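# Reinsert the drawer on its rails and close it

## Task

Slide the drawer back into the cabinet so that its rear wheels sit on the rails, then push it fully closed.

## Robot and tools

Robot: two arms facing each other across a table. left_arm has its base on the +y side at (+0.157, +0.463, +0.131) m and carries a left hand. right_arm has its base on the -y side at (+0.128, -0.463, +0.127) m and carries a right hand. Arm names do not match image sides. Scene frame: origin at the table centre, +z up, table top at z = +0.020 m. Positions, orientations (quat_wxyz), velocities and move targets are reported in the scene frame. Offsets, however, are taken along the axes of each arm's current Hand target.

Hand point: a point fixed to the palm, 0.05 m in front of it and 0.15 m from the wrist face. Its +z runs along the straight fingers, +y comes out of the palm. For the right hand +x points across the palm away from the thumb; for the left hand +x points toward the thumb. Straight fingertips reach 0.06 to 0.07 m past the point and lie 0.06 m behind it along -y. A wrist bracket on the little-finger side can strike things.

The 28-number row (all values in [-1, 1], always all 28 even when one arm moves): left_arm dx, dy, dz, rx, ry, rz; left hand little, ring, middle, index, thumb_bend, thumb_turn, force_limit, speed; then the same 14 for right_arm and its hand. Pose numbers are an offset from that arm's Hand target at the start of the action, along the Hand target's own axes; 1.0 equals 0.6 m or 180 degrees, and rx, ry, rz form one rotation vector. All six zero asks nothing new of that arm. Finger numbers are absolute targets: +1 open/straight, -1 closed; thumb_turn +1 beside the palm, -1 in front of it. force_limit runs linearly from about 0 N at -1 to 10 N at +1 (15 N for the two thumb motors). speed rises linearly to full at +0.48 and stays full above; use -0.94 or lower for a gentle grip. To leave a hand unchanged, repeat the last eight numbers sent to it (or, if none yet, its hand_measured plus hand_force_limit and hand_speed).

execute_actions(actions, cameras): actions is a list of actions; each action is up to 15 rows, one per 1/30 s step, the last row held to step 15. Every row in an action is measured from the pose at the action's start, not from the previous row; a new action starts from the updated Hand target, so the same offset moves the arm further. cameras: list of names (cam_head_left, cam_head_right, cam_high, cam_low), ["all"], or []; images come automatically only with an empty actions list.

move(target, speed, blend, blocking, cameras): target is one 28-number row or up to 15 rows; each arm's pose numbers are offsets from its Hand target at the move's start (every row from that same start, not chained), same 0.6 m / 180 degree scale. Hand numbers are sent at arrival at each target. speed is the path's top speed in m/s, 0.002 to 4.3 (default 0.25; rotation up to twice that in rad/s), one value or one per target. blend, in metres, rounds corners in a list; 0 stops at each. blocking=false returns after about 0.5 s while the move continues. Paths are straight and ignore obstacles and the other arm; the whole move is capped at 10 s. The result adds a move: line: done (within 8 mm and 2 degrees), off_target, moving, held (a check withheld a step or the clearance check stopped it), blocked (stopped far from the commanded place by something; the arm then holds and presses less), or fault; limits=paced means the pose was clipped.

wait(seconds): 0 to 3600; lets things run, a running move continues. stop(): brakes a running move. zoom_image(camera, region): region [x0, y0, x1, y1] in pixels of that camera's newest image, up to 504 by 504. show_instructions(): shows reference images. finished_scene(scene): ends the scene for good; scene may be 1 or omitted.

Result readings: Hand target (last commanded pose after clipping; next offsets start there), end_effector_position/quat, velocities (omitted while joints are still), Joint positions and torques, hand_measured, hand_stopped_by (moving, target, force, stalled, fault), hand_load_n (fingertip load, positive when pushed open; near 0 means no grip), hand_force_limit, hand_speed. The hand point often stops short of or below the Hand target, tilted, especially at long reach; check and correct, sending the remaining gap as an offset. Orientation commands are clipped to 32 degrees from the measured one each step.

Grasping: with the thumb fully in front, the hand closes around objects roughly 0.035 to 0.065 m thick, or a handle down to about 0.025 m. Motors start only when their target changes by at least 0.002. To squeeze more, raise force_limit and send a more closed target; to loosen, send a more open one.

Avoid: dropping or letting go of a moving part, anything leaving the table, fast or hard contact, ramming fixed or heavy things, hands pressing against each other, joint contact torque at the limits (waist 17.2, shoulder 21.3, elbow 21.3, wrist pitch 3.58, wrist yaw 3.64, wrist roll 3.42 N m), which stops the arm 10 s; large single-step jumps (over-speed fault); long pushes toward unreachable poses or stretched holds (motor heat). To stop pressing, command the target back past the hand point. Occasional small pushes may disturb loose objects.

Each tool is called after "Emit:" by a JSON object that holds its "method" and its "body", one argument or row to a line.

Reference images:

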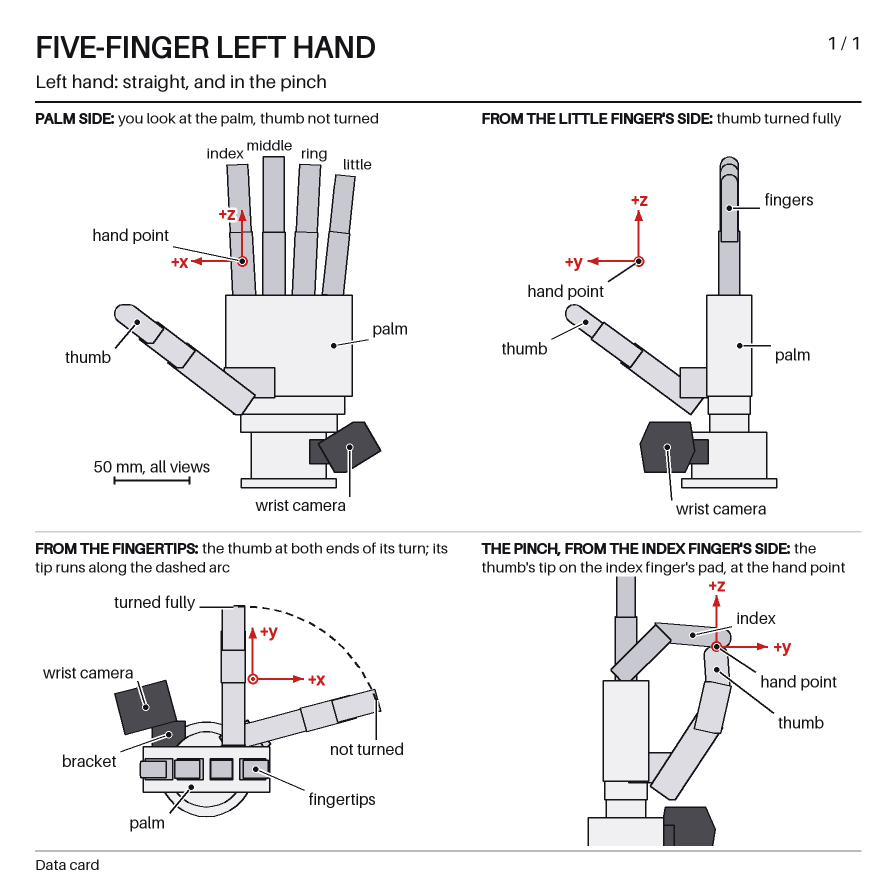

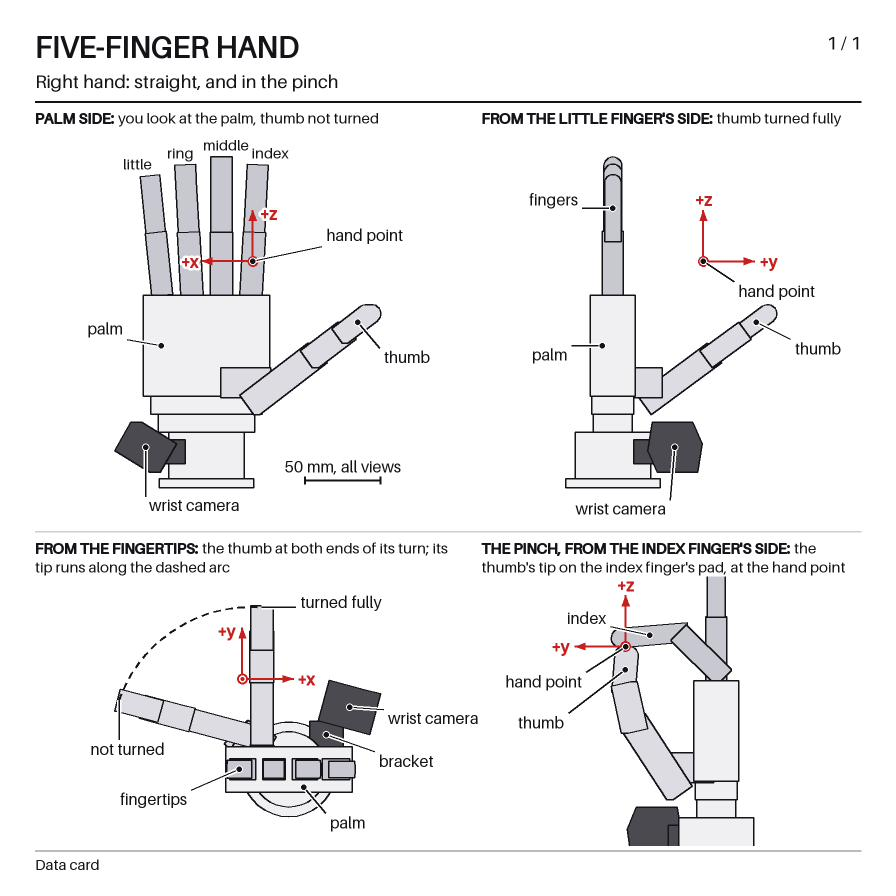

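## Session

Emit:
{"method": "execute_actions", "body": {
  "actions": []
}}

Scene clock: 0.00 s.
left_arm: end_effector_position=(+0.0002, +0.0955, +0.4076) hand_measured=(+1.000, +1.000, +1.000, +1.000, +1.000, +1.000) hand_load_n=(+0.0, +0.0, +0.0, +0.0, +0.0, +0.0) hand_stopped_by=(target, target, target, target, target, target) hand_force_limit=0.00 hand_speed=-0.80 end_effector_quat_wxyz=(+0.141, +0.037, +0.851, -0.505) | right_arm: end_effector_position=(-0.0439, -0.3929, +0.1856) hand_measured=(+1.000, +1.000, +1.000, +1.000, +1.000, +1.000) hand_load_n=(+0.0, +0.0, +0.0, +0.0, +0.0, +0.0) hand_stopped_by=(target, target, target, target, target, target) hand_force_limit=0.00 hand_speed=-0.80 end_effector_quat_wxyz=(-0.047, +0.833, +0.536, +0.130)
Joint positions: left_arm=[-0.876 1.484 1.83 -1.183 -0.918 -0.406] | right_arm=[1.303 1.582 1.414 -1.515 0.254 0.194]
Joint velocities: within noise
Joint torques (N m): no reading
Heat: left arm: hottest wrist pitch 34 °C (+0.0 °C/min); right arm: hottest wrist pitch 34 °C (+0.0 °C/min).
Hand target: left_arm +0.0007, +0.0945, +0.4089; +0.142, +0.036, +0.850, -0.507 | right_arm -0.0424, -0.3921, +0.1861; -0.047, +0.831, +0.538, +0.133

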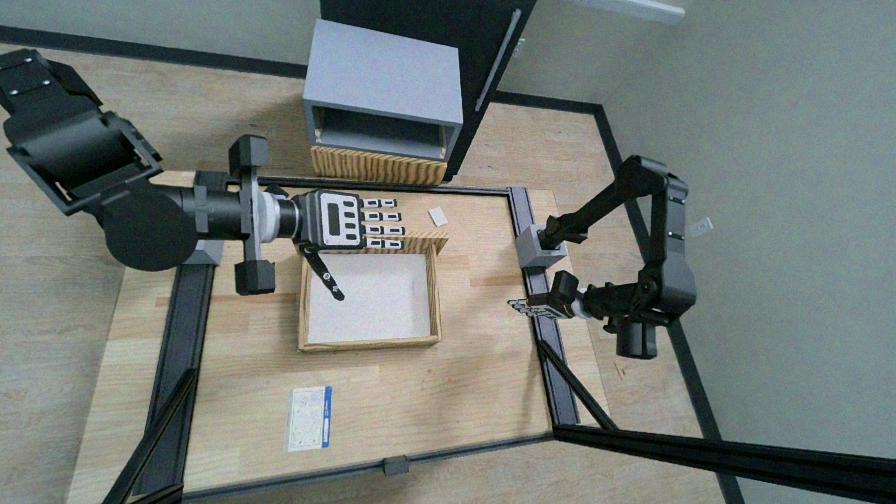

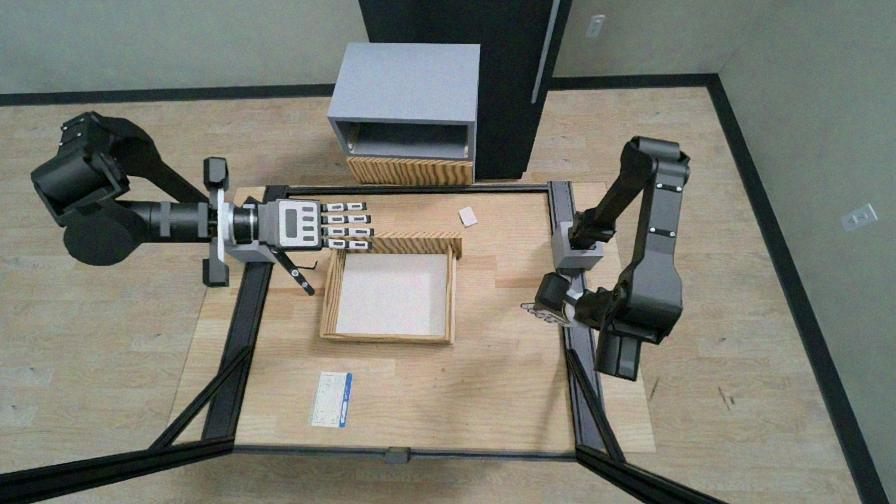

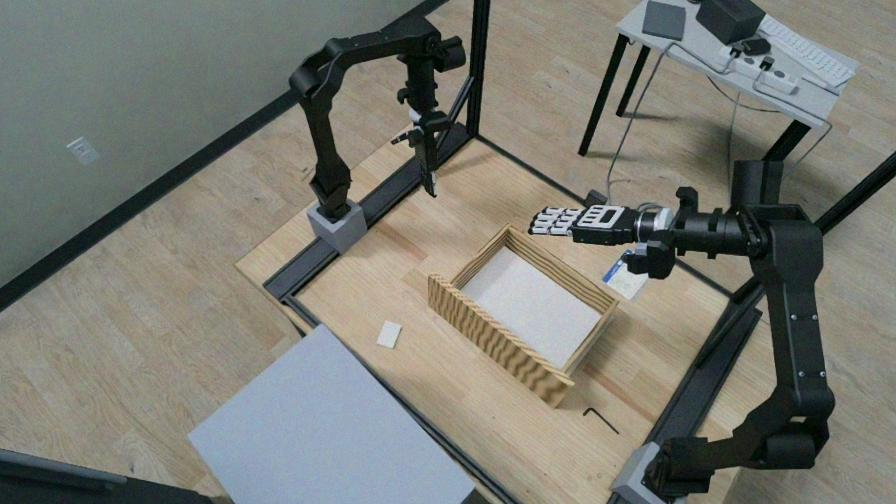

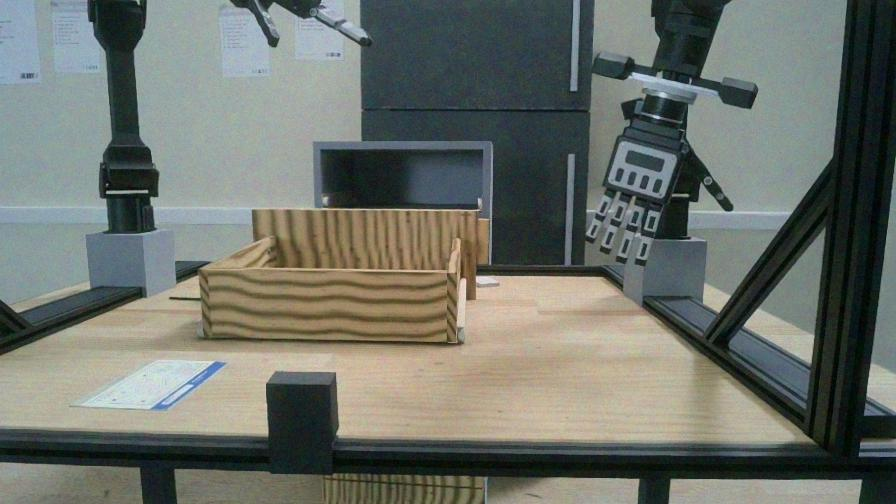

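Emit:
{"method": "zoom_image", "body": {
  "camera": "cam_head_left",
  "region": [280, 10, 500, 200]
}}

Emit:
{"method": "zoom_image", "body": {
  "camera": "cam_head_right",
  "region": [310, 30, 500, 200]
}}

Emit:
{"method": "zoom_image", "body": {
  "camera": "cam_low",
  "region": [180, 120, 520, 360]
}}

Emit:
{"method": "zoom_image", "body": {
  "camera": "cam_high",
  "region": [380, 200, 680, 440]
}}

Emit:
{"method": "zoom_image", "body": {
  "camera": "cam_low",
  "region": [300, 130, 500, 300]
}}

Scaled by 2.291 from the camera's image (finer frame: 1280x720).

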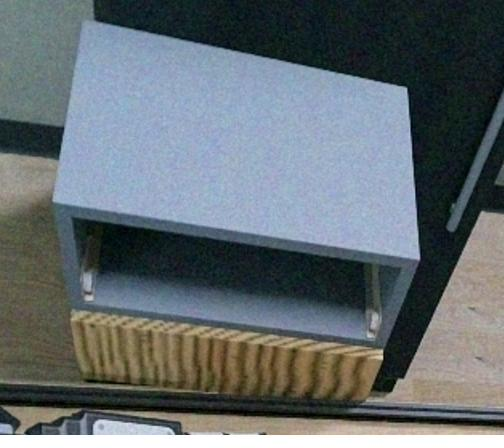

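Scaled by 2.653 from the camera's image (finer frame: 1280x720).

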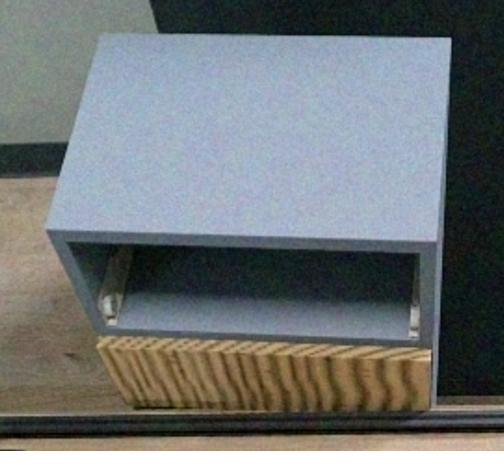

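Scaled by 1.482 from the camera's image (finer frame: 1280x720).

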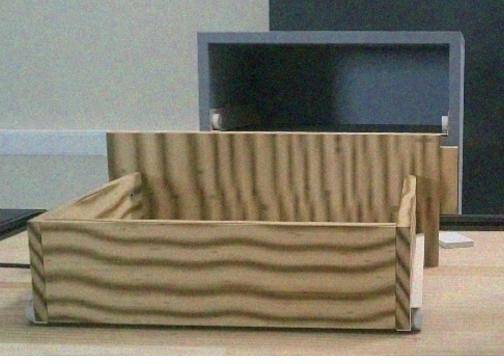

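Scaled by 1.680 from the camera's image (finer frame: 1280x720).

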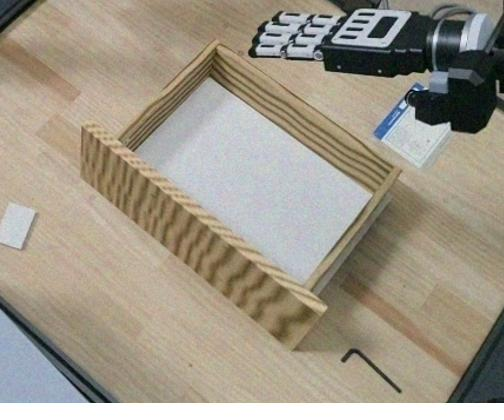

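Scaled by 2.520 from the camera's image (finer frame: 1280x720).

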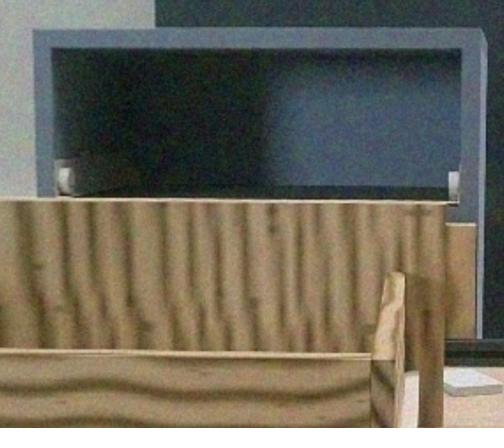

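Emit:
{"method": "move", "body": {
  "target": [-0.0265, 0.162, -0.29, 0, 0, 0, 1, 1, 1, 1, 1, 1, 0, -0.8, 0, 0, 0, 0, 0, 0, 1, 1, 1, 1, 1, 1, 0, -0.8],
  "cameras": ["all"]
}}

Scene clock: 55.17 s.
left_arm: end_effector_position=(+0.0005, +0.2938, +0.4036) hand_measured=(+1.000, +1.000, +1.000, +1.000, +1.000, +1.000) hand_load_n=(+0.0, +0.0, +0.0, +0.0, +0.0, -0.5) hand_stopped_by=(target, target, target, target, target, target) hand_force_limit=0.00 hand_speed=-0.80 end_effector_quat_wxyz=(-0.107, +0.150, +0.879, -0.441) | right_arm: end_effector_position=(-0.0439, -0.3929, +0.1856) hand_measured=(+1.000, +1.000, +1.000, +1.000, +1.000, +1.000) hand_load_n=(+0.0, +0.0, +0.0, +0.0, +0.0, +0.0) hand_stopped_by=(target, target, target, target, target, target) hand_force_limit=0.00 hand_speed=-0.80 end_effector_quat_wxyz=(-0.047, +0.833, +0.536, +0.130)
Joint positions: left_arm=[-1.27 0.952 1.677 -1.565 -0.657 -0.666] | right_arm=[1.303 1.582 1.414 -1.515 0.254 0.194]
Joint torques (N m): left_arm=[0.27 -0.06 7.25 1.34 -0.55 0.14] | right_arm=[-0.09 -6.18 6.14 -0.43 0.32 -0.01]
Heat: left arm: hottest wrist pitch 40 °C (+6.5 °C/min); right arm: hottest elbow 35 °C (+4.4 °C/min).
Hand target: left_arm +0.0004, +0.2945, +0.4083; +0.139, +0.038, +0.850, -0.506 | right_arm -0.0424, -0.3921, +0.1861; -0.047, +0.831, +0.538, +0.133
Off the commanded pose: left_arm 0.005 m, 32 deg; orientation clipped | right_arm 0.002 m, 0 deg.
joint sent to its limit (left arm) — joint 4 (wrist pitch), lower limit. The joint targets are off in orientation, not in position.
move: off_target (left_arm); limits=paced

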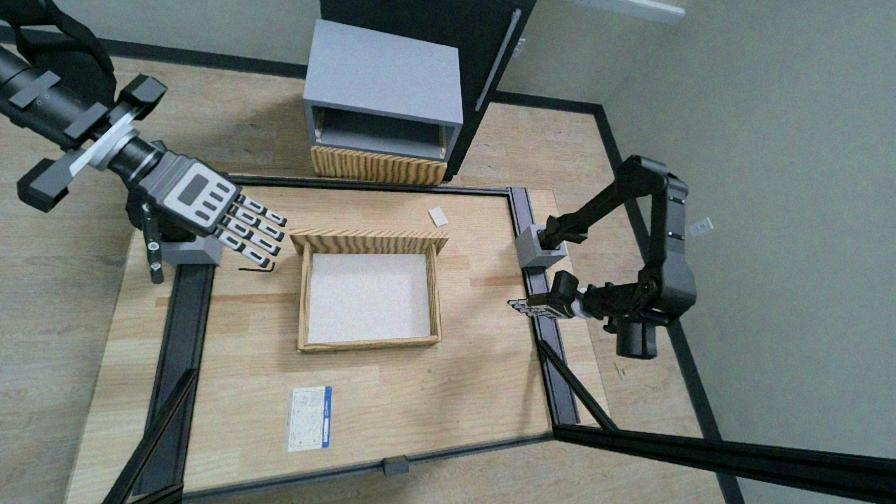

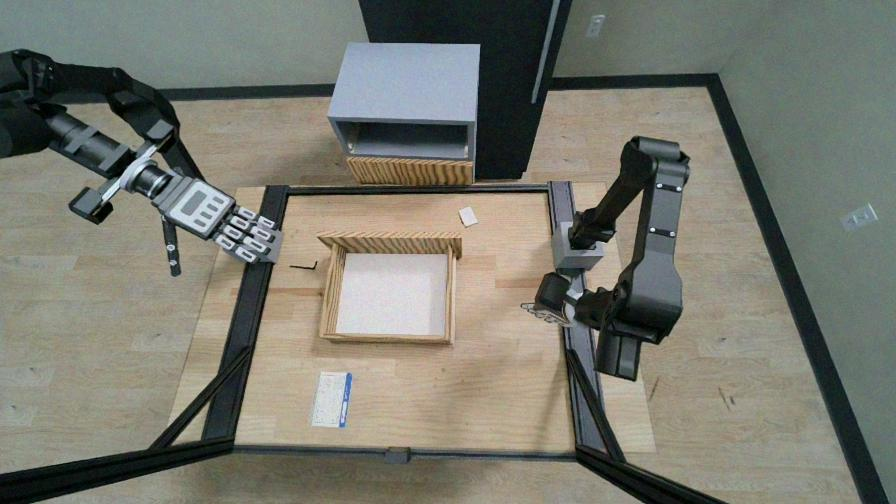

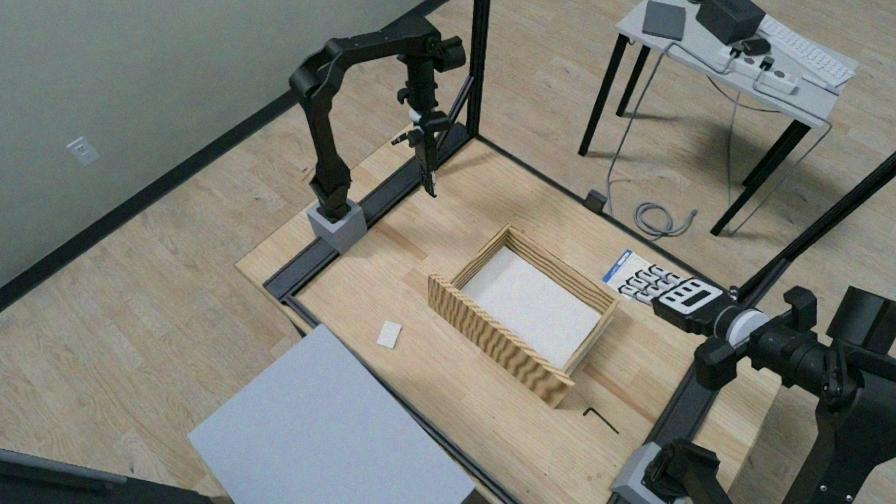

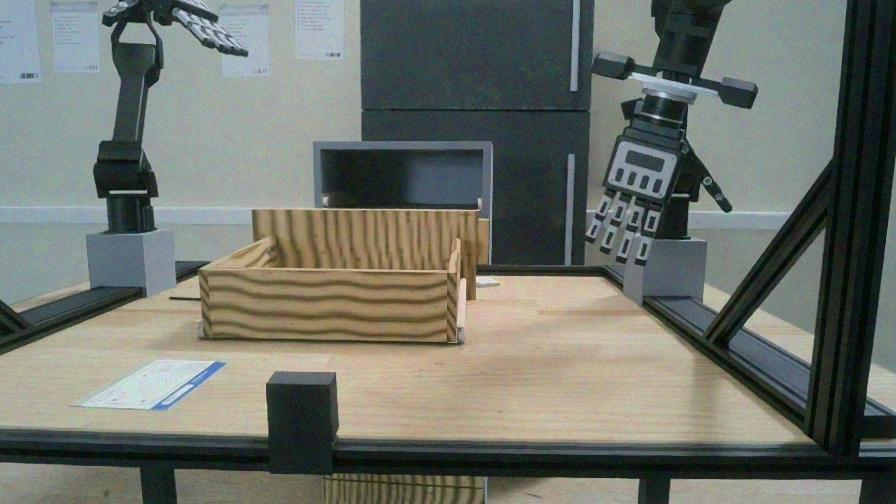

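Emit:
{"method": "zoom_image", "body": {
  "camera": "cam_head_right",
  "region": [220, 170, 620, 460]
}}

Emit:
{"method": "zoom_image", "body": {
  "camera": "cam_head_left",
  "region": [150, 160, 600, 500]
}}

Scaled by 1.260 from the camera's image (finer frame: 1280x720).

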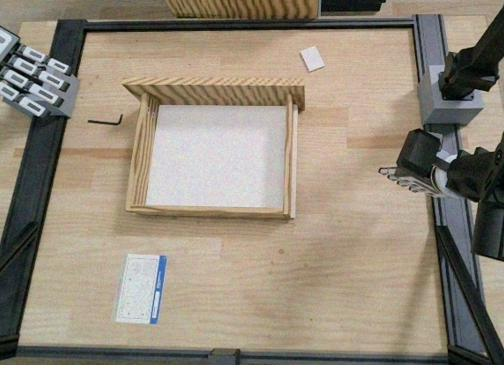

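Scaled by 1.120 from the camera's image (finer frame: 1280x720).

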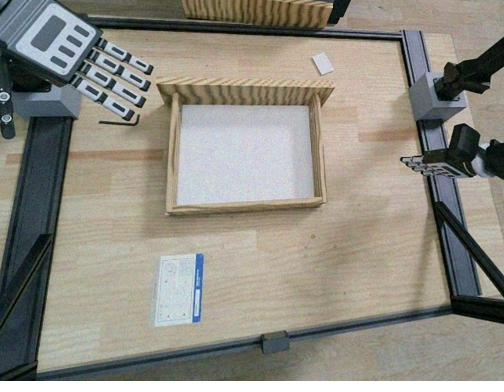

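Emit:
{"method": "zoom_image", "body": {
  "camera": "cam_head_right",
  "region": [530, 170, 630, 290]
}}

Emit:
{"method": "zoom_image", "body": {
  "camera": "cam_head_right",
  "region": [300, 210, 480, 360]
}}

Emit:
{"method": "zoom_image", "body": {
  "camera": "cam_head_left",
  "region": [280, 210, 460, 360]
}}

Emit:
{"method": "zoom_image", "body": {
  "camera": "cam_head_left",
  "region": [490, 170, 590, 290]
}}

Scaled by 4.200 from the camera's image (finer frame: 1280x720).

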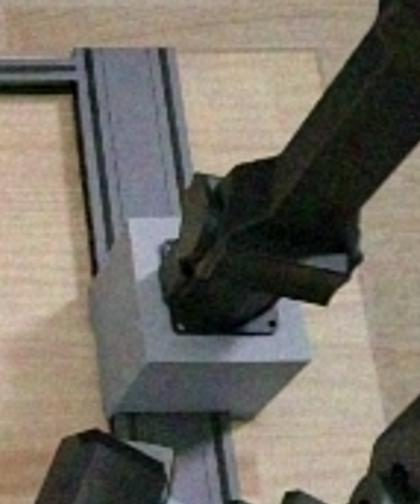

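Scaled by 2.800 from the camera's image (finer frame: 1280x720).

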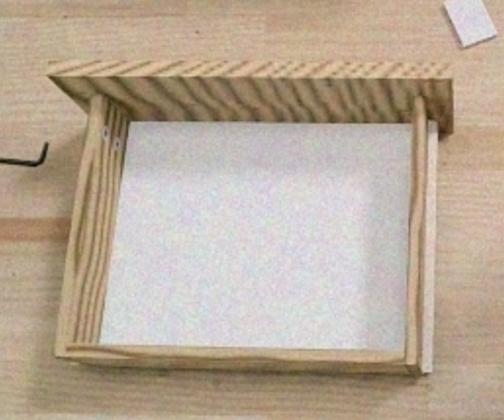

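Scaled by 2.800 from the camera's image (finer frame: 1280x720).

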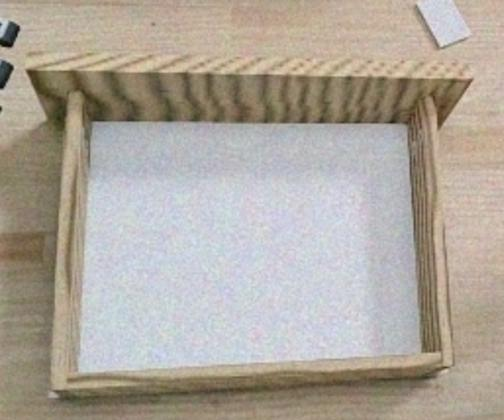

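Scaled by 4.200 from the camera's image (finer frame: 1280x720).

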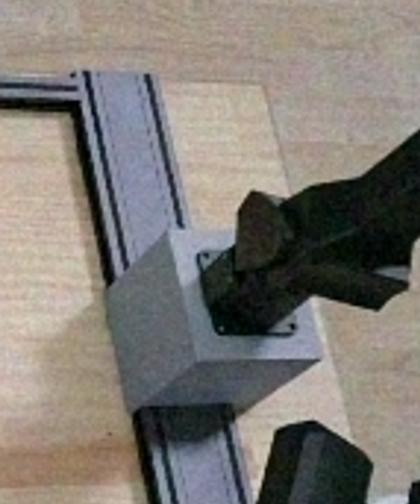

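Emit:
{"method": "move", "body": {
  "target": [0.2722, 0.0162, 0.204, -0.1894, 0.3329, 0.4191, 1, 1, 1, 1, 1, 1, 0, -0.8, 0.6418, 0.0638, -0.012, -0.1128, -0.0539, 0.858, 1, 1, 1, 1, 1, 1, 0, -0.8],
  "cameras": ["all"]
}}

Scene clock: 156.13 s.
left_arm: end_effector_position=(-0.1255, +0.1868, +0.2987) hand_measured=(+1.000, +1.000, +1.000, +1.000, +1.000, +1.000) hand_load_n=(+0.0, +0.0, +0.0, +0.0, +0.0, +0.0) hand_stopped_by=(target, target, target, target, target, target) hand_force_limit=0.00 hand_speed=-0.80 end_effector_quat_wxyz=(-0.006, +0.697, +0.686, -0.206) | right_arm: end_effector_position=(+0.1396, -0.0739, +0.2988) hand_measured=(+1.000, +1.000, +1.000, +1.000, +1.000, +1.000) hand_load_n=(+0.0, +0.0, +0.0, +0.0, +0.0, +0.0) hand_stopped_by=(target, target, target, target, target, target) hand_force_limit=0.00 hand_speed=-0.80 end_effector_quat_wxyz=(+0.099, -0.698, +0.704, +0.087)
Joint positions: left_arm=[-0.857 1.941 2.333 -1.546 -0.011 0.74] | right_arm=[-0.247 1.719 1.982 -1.573 -0.042 1.359]
Joint torques (N m): left_arm=[-0.3 -8.11 8.46 1.49 -0.23 0.16] | right_arm=[-0.33 -6.2 7.91 0.26 -0.17 0.18]
Heat: left arm: hottest wrist pitch 41 °C (+1.0 °C/min); right arm: hottest elbow 36 °C (+1.0 °C/min).
Hand target: left_arm -0.1298, +0.1800, +0.3002; +0.000, +0.707, +0.707, +0.000 | right_arm +0.1398, -0.0700, +0.2997; +0.000, +0.707, -0.707, +0.000
Off the commanded pose: left_arm 0.008 m, 24 deg | right_arm 0.004 m, 15 deg.
joint sent to its limit (left arm) — joint 3 (elbow), upper limit, where the elbow is as straight as it goes. The joint targets are off in orientation, not in position.
joint sent to its limit (right arm) — joint 4 (wrist pitch), lower limit. The joint targets are off in orientation, not in position.
move: off_target (left_arm, right_arm)

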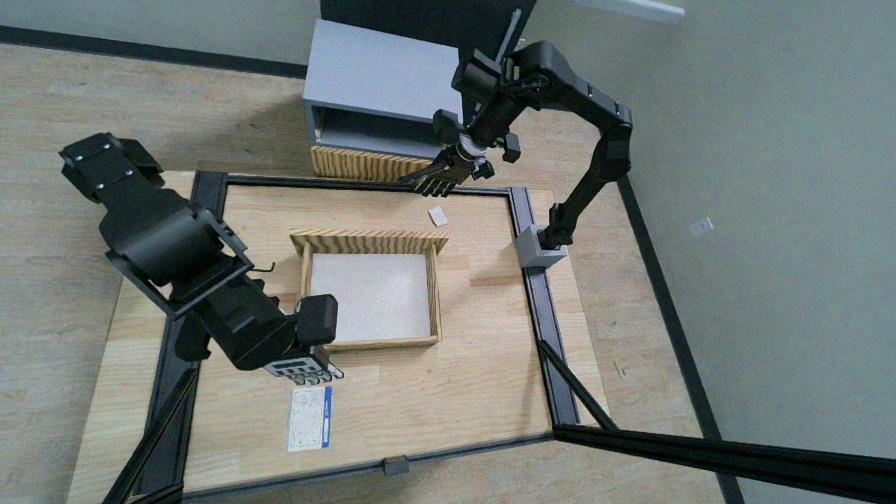

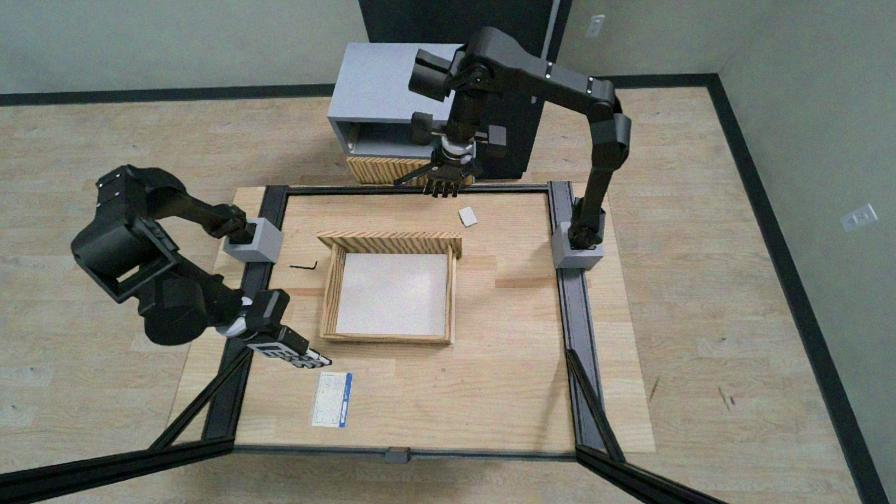

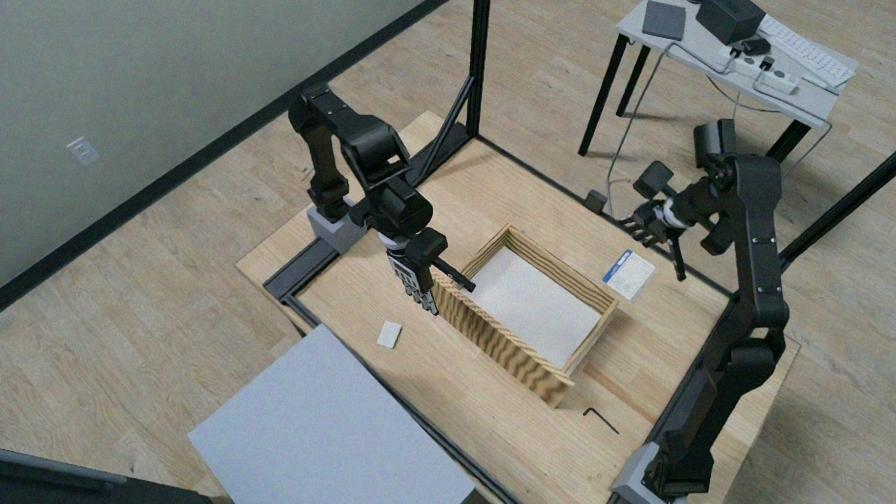

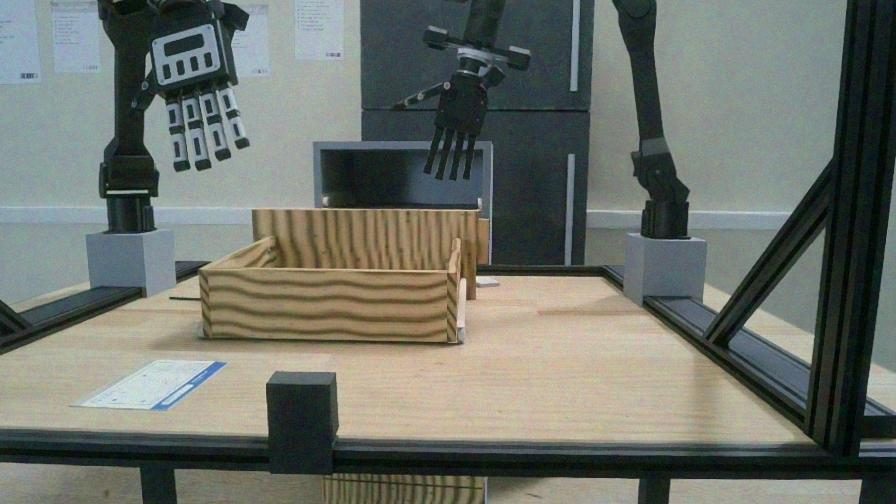

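Emit:
{"method": "zoom_image", "body": {
  "camera": "cam_head_right",
  "region": [200, 180, 340, 280]
}}

Emit:
{"method": "zoom_image", "body": {
  "camera": "cam_head_right",
  "region": [530, 170, 630, 290]
}}

Emit:
{"method": "zoom_image", "body": {
  "camera": "cam_low",
  "region": [80, 200, 200, 310]
}}

Emit:
{"method": "zoom_image", "body": {
  "camera": "cam_low",
  "region": [600, 200, 720, 310]
}}

Scaled by 3.600 from the camera's image (finer frame: 1280x720).

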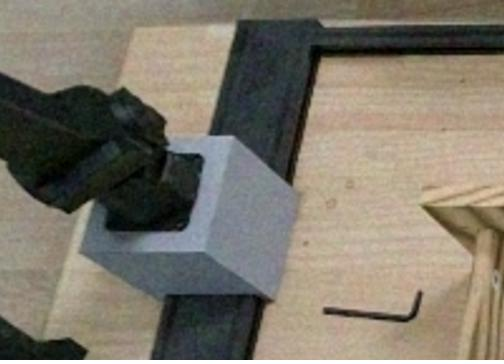

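Scaled by 4.200 from the camera's image (finer frame: 1280x720).

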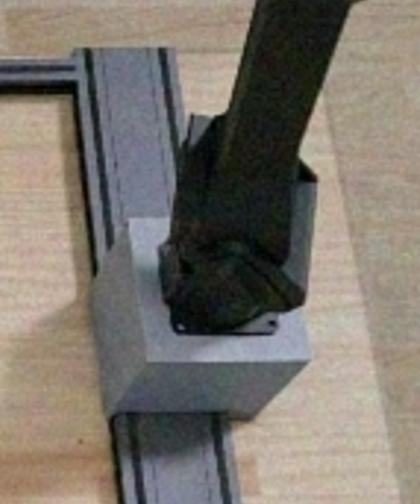

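Scaled by 4.200 from the camera's image (finer frame: 1280x720).

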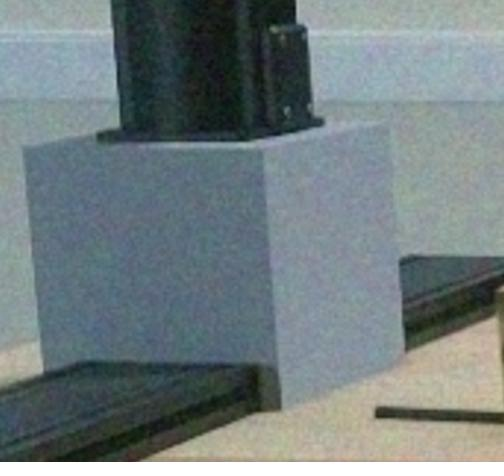

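Scaled by 4.200 from the camera's image (finer frame: 1280x720).

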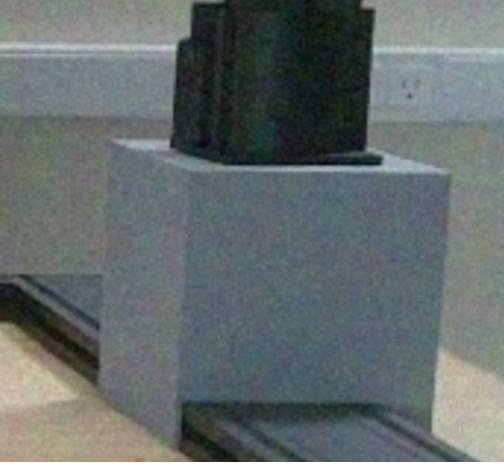

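Emit:
{"method": "move", "body": {
  "target": [0, 0.0333, 0.3083, 0, 0, 0, 1, 1, 1, 1, 1, 1, 0, -0.8, 0, 0.0333, 0.2417, 0, 0, 0, 1, 1, 1, 1, 1, 1, 0, -0.8],
  "cameras": ["all"]
}}

Scene clock: 193.53 s.
left_arm: end_effector_position=(-0.1074, +0.1840, +0.1160) hand_measured=(+1.000, +1.000, +1.000, +1.000, +1.000, +1.000) hand_load_n=(+0.0, +0.0, +0.0, +0.0, +0.0, +0.0) hand_stopped_by=(target, target, target, target, target, target) hand_force_limit=0.00 hand_speed=-0.80 end_effector_quat_wxyz=(+0.000, +0.704, +0.710, +0.004) | right_arm: end_effector_position=(+0.1206, -0.0713, +0.1592) hand_measured=(+1.000, +1.000, +1.000, +1.000, +1.000, +1.000) hand_load_n=(+0.0, +0.0, +0.0, +0.0, +0.0, +0.5) hand_stopped_by=(target, target, target, target, target, target) hand_force_limit=0.00 hand_speed=-0.80 end_effector_quat_wxyz=(+0.003, -0.710, +0.705, +0.001)
Joint positions: left_arm=[-0.815 2.32 2.161 -1.421 0 0.755] | right_arm=[-0.165 1.926 1.742 -1.382 0.001 1.42]
Joint torques (N m): left_arm=[0.13 -11.56 8.09 -0.19 0.18 0.14] | right_arm=[0.1 -8.11 6.01 0.05 0.05 0.18]
Heat: left arm: hottest shoulder 42 °C (+9.1 °C/min); right arm: hottest elbow 35 °C (+0.0 °C/min).
Hand target: left_arm -0.1099, +0.1800, +0.1153; +0.000, +0.707, +0.707, +0.000 | right_arm +0.1198, -0.0702, +0.1548; +0.000, +0.707, -0.707, +0.000
Off the commanded pose: left_arm 0.005 m, 1 deg | right_arm 0.005 m, 1 deg.
move: done

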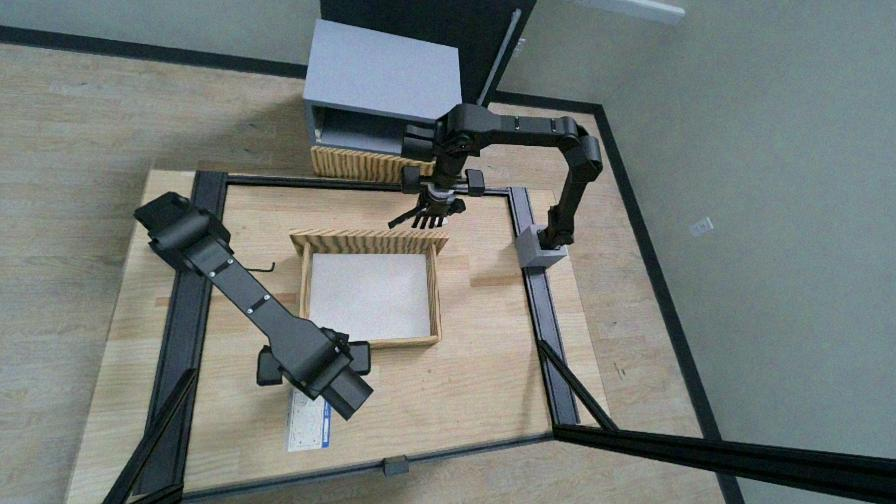

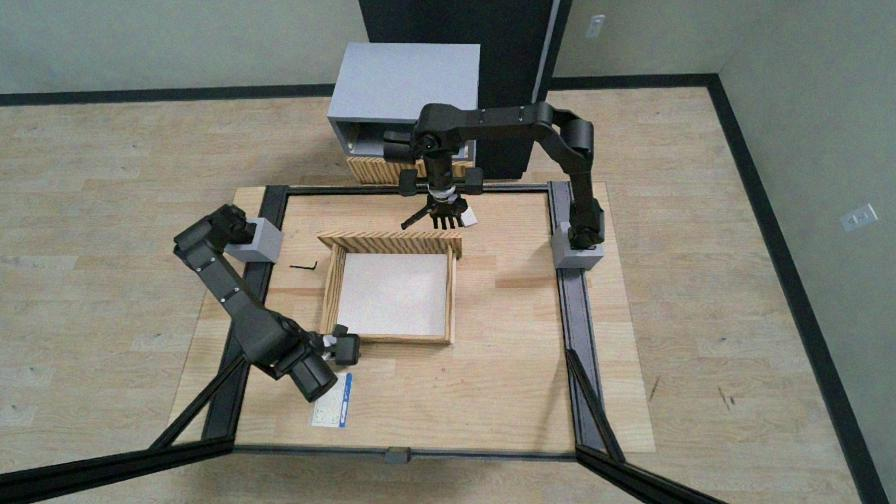

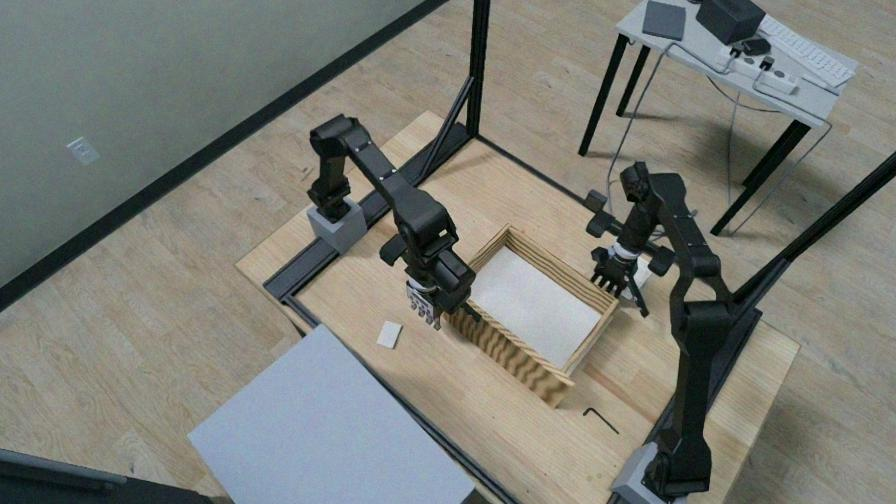

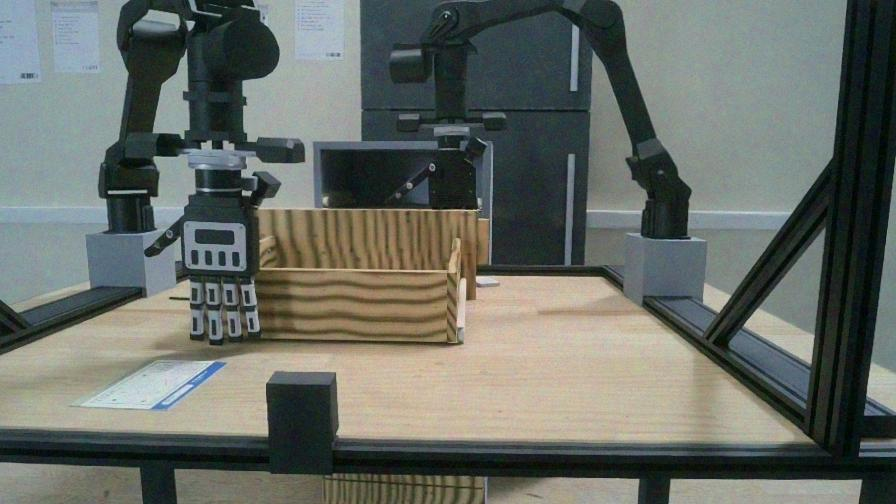

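Emit:
{"method": "move", "body": {
  "target": [
    [-0.025, 0.0532, 0, 0, 0, 0, 1, 1, 1, 1, 1, 1, 0, -0.8, -0.017, 0.0497, 0, 0, 0, 0, 1, 1, 1, 1, 1, 1, 0, -0.8],
    [0.0023, 0.1065, 0, 0, 0, 0.0833, 1, 1, 1, 1, 1, 1, 0, -0.8, 0.0155, 0.1032, 0, 0, 0, 0.0833, 1, 1, 1, 1, 1, 1, 0, -0.8]
  ],
  "speed": 0.06,
  "blend": 0.01,
  "cameras": ["cam_head_left", "cam_head_right", "cam_high", "cam_low"]
}}

Scene clock: 210.83 s.
left_arm: end_effector_position=(-0.0517, +0.1790, +0.1105) hand_measured=(+1.000, +1.000, +1.000, +1.000, +1.000, +1.000) hand_load_n=(+0.0, +0.0, +0.0, +0.0, -0.5, +0.0) hand_stopped_by=(target, target, target, target, target, target) hand_force_limit=0.00 hand_speed=-0.80 end_effector_quat_wxyz=(-0.003, +0.790, +0.613, -0.002) | right_arm: end_effector_position=(+0.0644, -0.0794, +0.1518) hand_measured=(+1.000, +1.000, +1.000, +1.000, +1.000, +1.000) hand_load_n=(+0.0, +0.0, +0.0, +0.0, +0.0, -0.5) hand_stopped_by=(target, target, target, target, target, target) hand_force_limit=0.00 hand_speed=-0.80 end_effector_quat_wxyz=(+0.001, -0.610, +0.792, -0.008)
Joint positions: left_arm=[-0.746 2.098 1.784 -1.253 0.007 1.083] | right_arm=[0.028 1.843 1.607 -1.348 0.012 1.879]
Joint torques (N m): left_arm=[-0.01 -13.78 4.57 -0.46 -0.13 0.2] | right_arm=[0.75 -10.2 5.26 0.03 -0.25 0.34]
Heat: left arm: hottest shoulder 44 °C (+11.0 °C/min); right arm: hottest elbow 35 °C (+0.0 °C/min).
Hand target: left_arm -0.0459, +0.1815, +0.1153; +0.000, +0.793, +0.609, +0.000 | right_arm +0.0579, -0.0794, +0.1548; +0.000, -0.609, +0.793, +0.000
Off the commanded pose: left_arm 0.008 m, 1 deg | right_arm 0.007 m, 1 deg.
move: done

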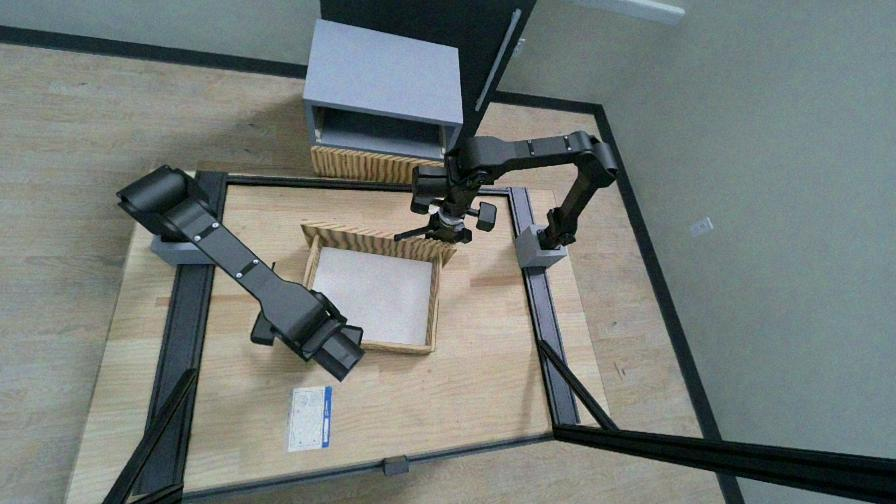

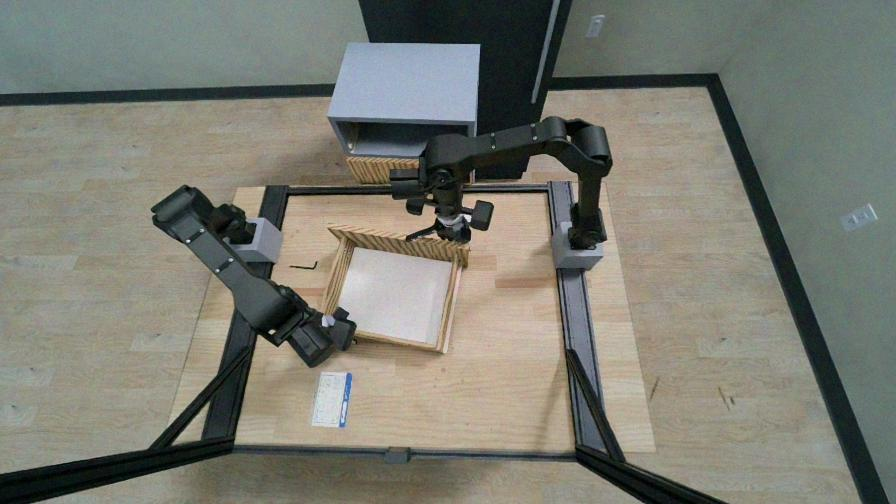

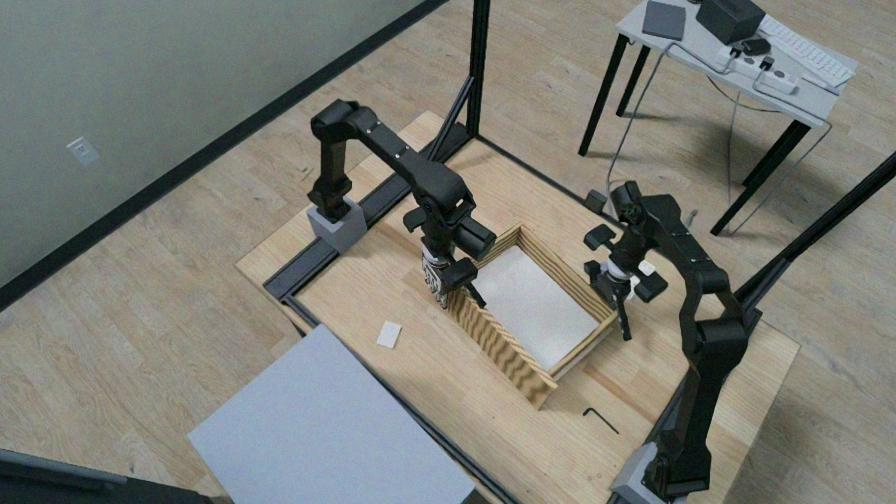

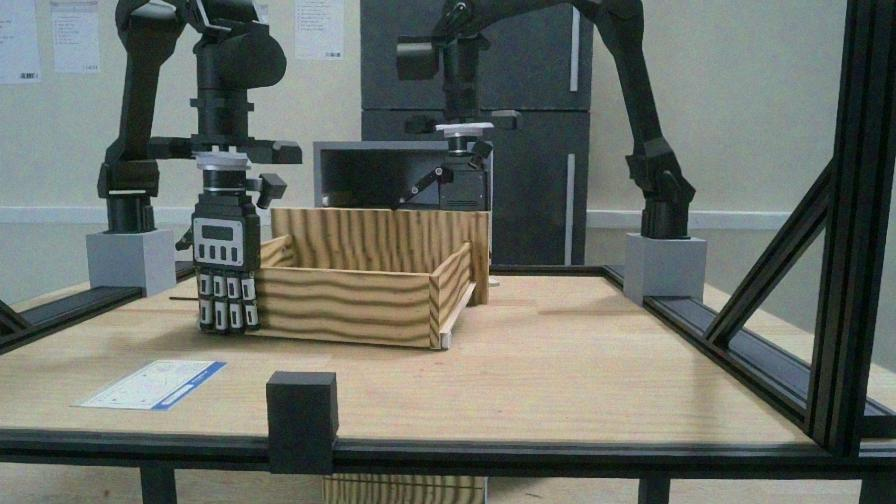

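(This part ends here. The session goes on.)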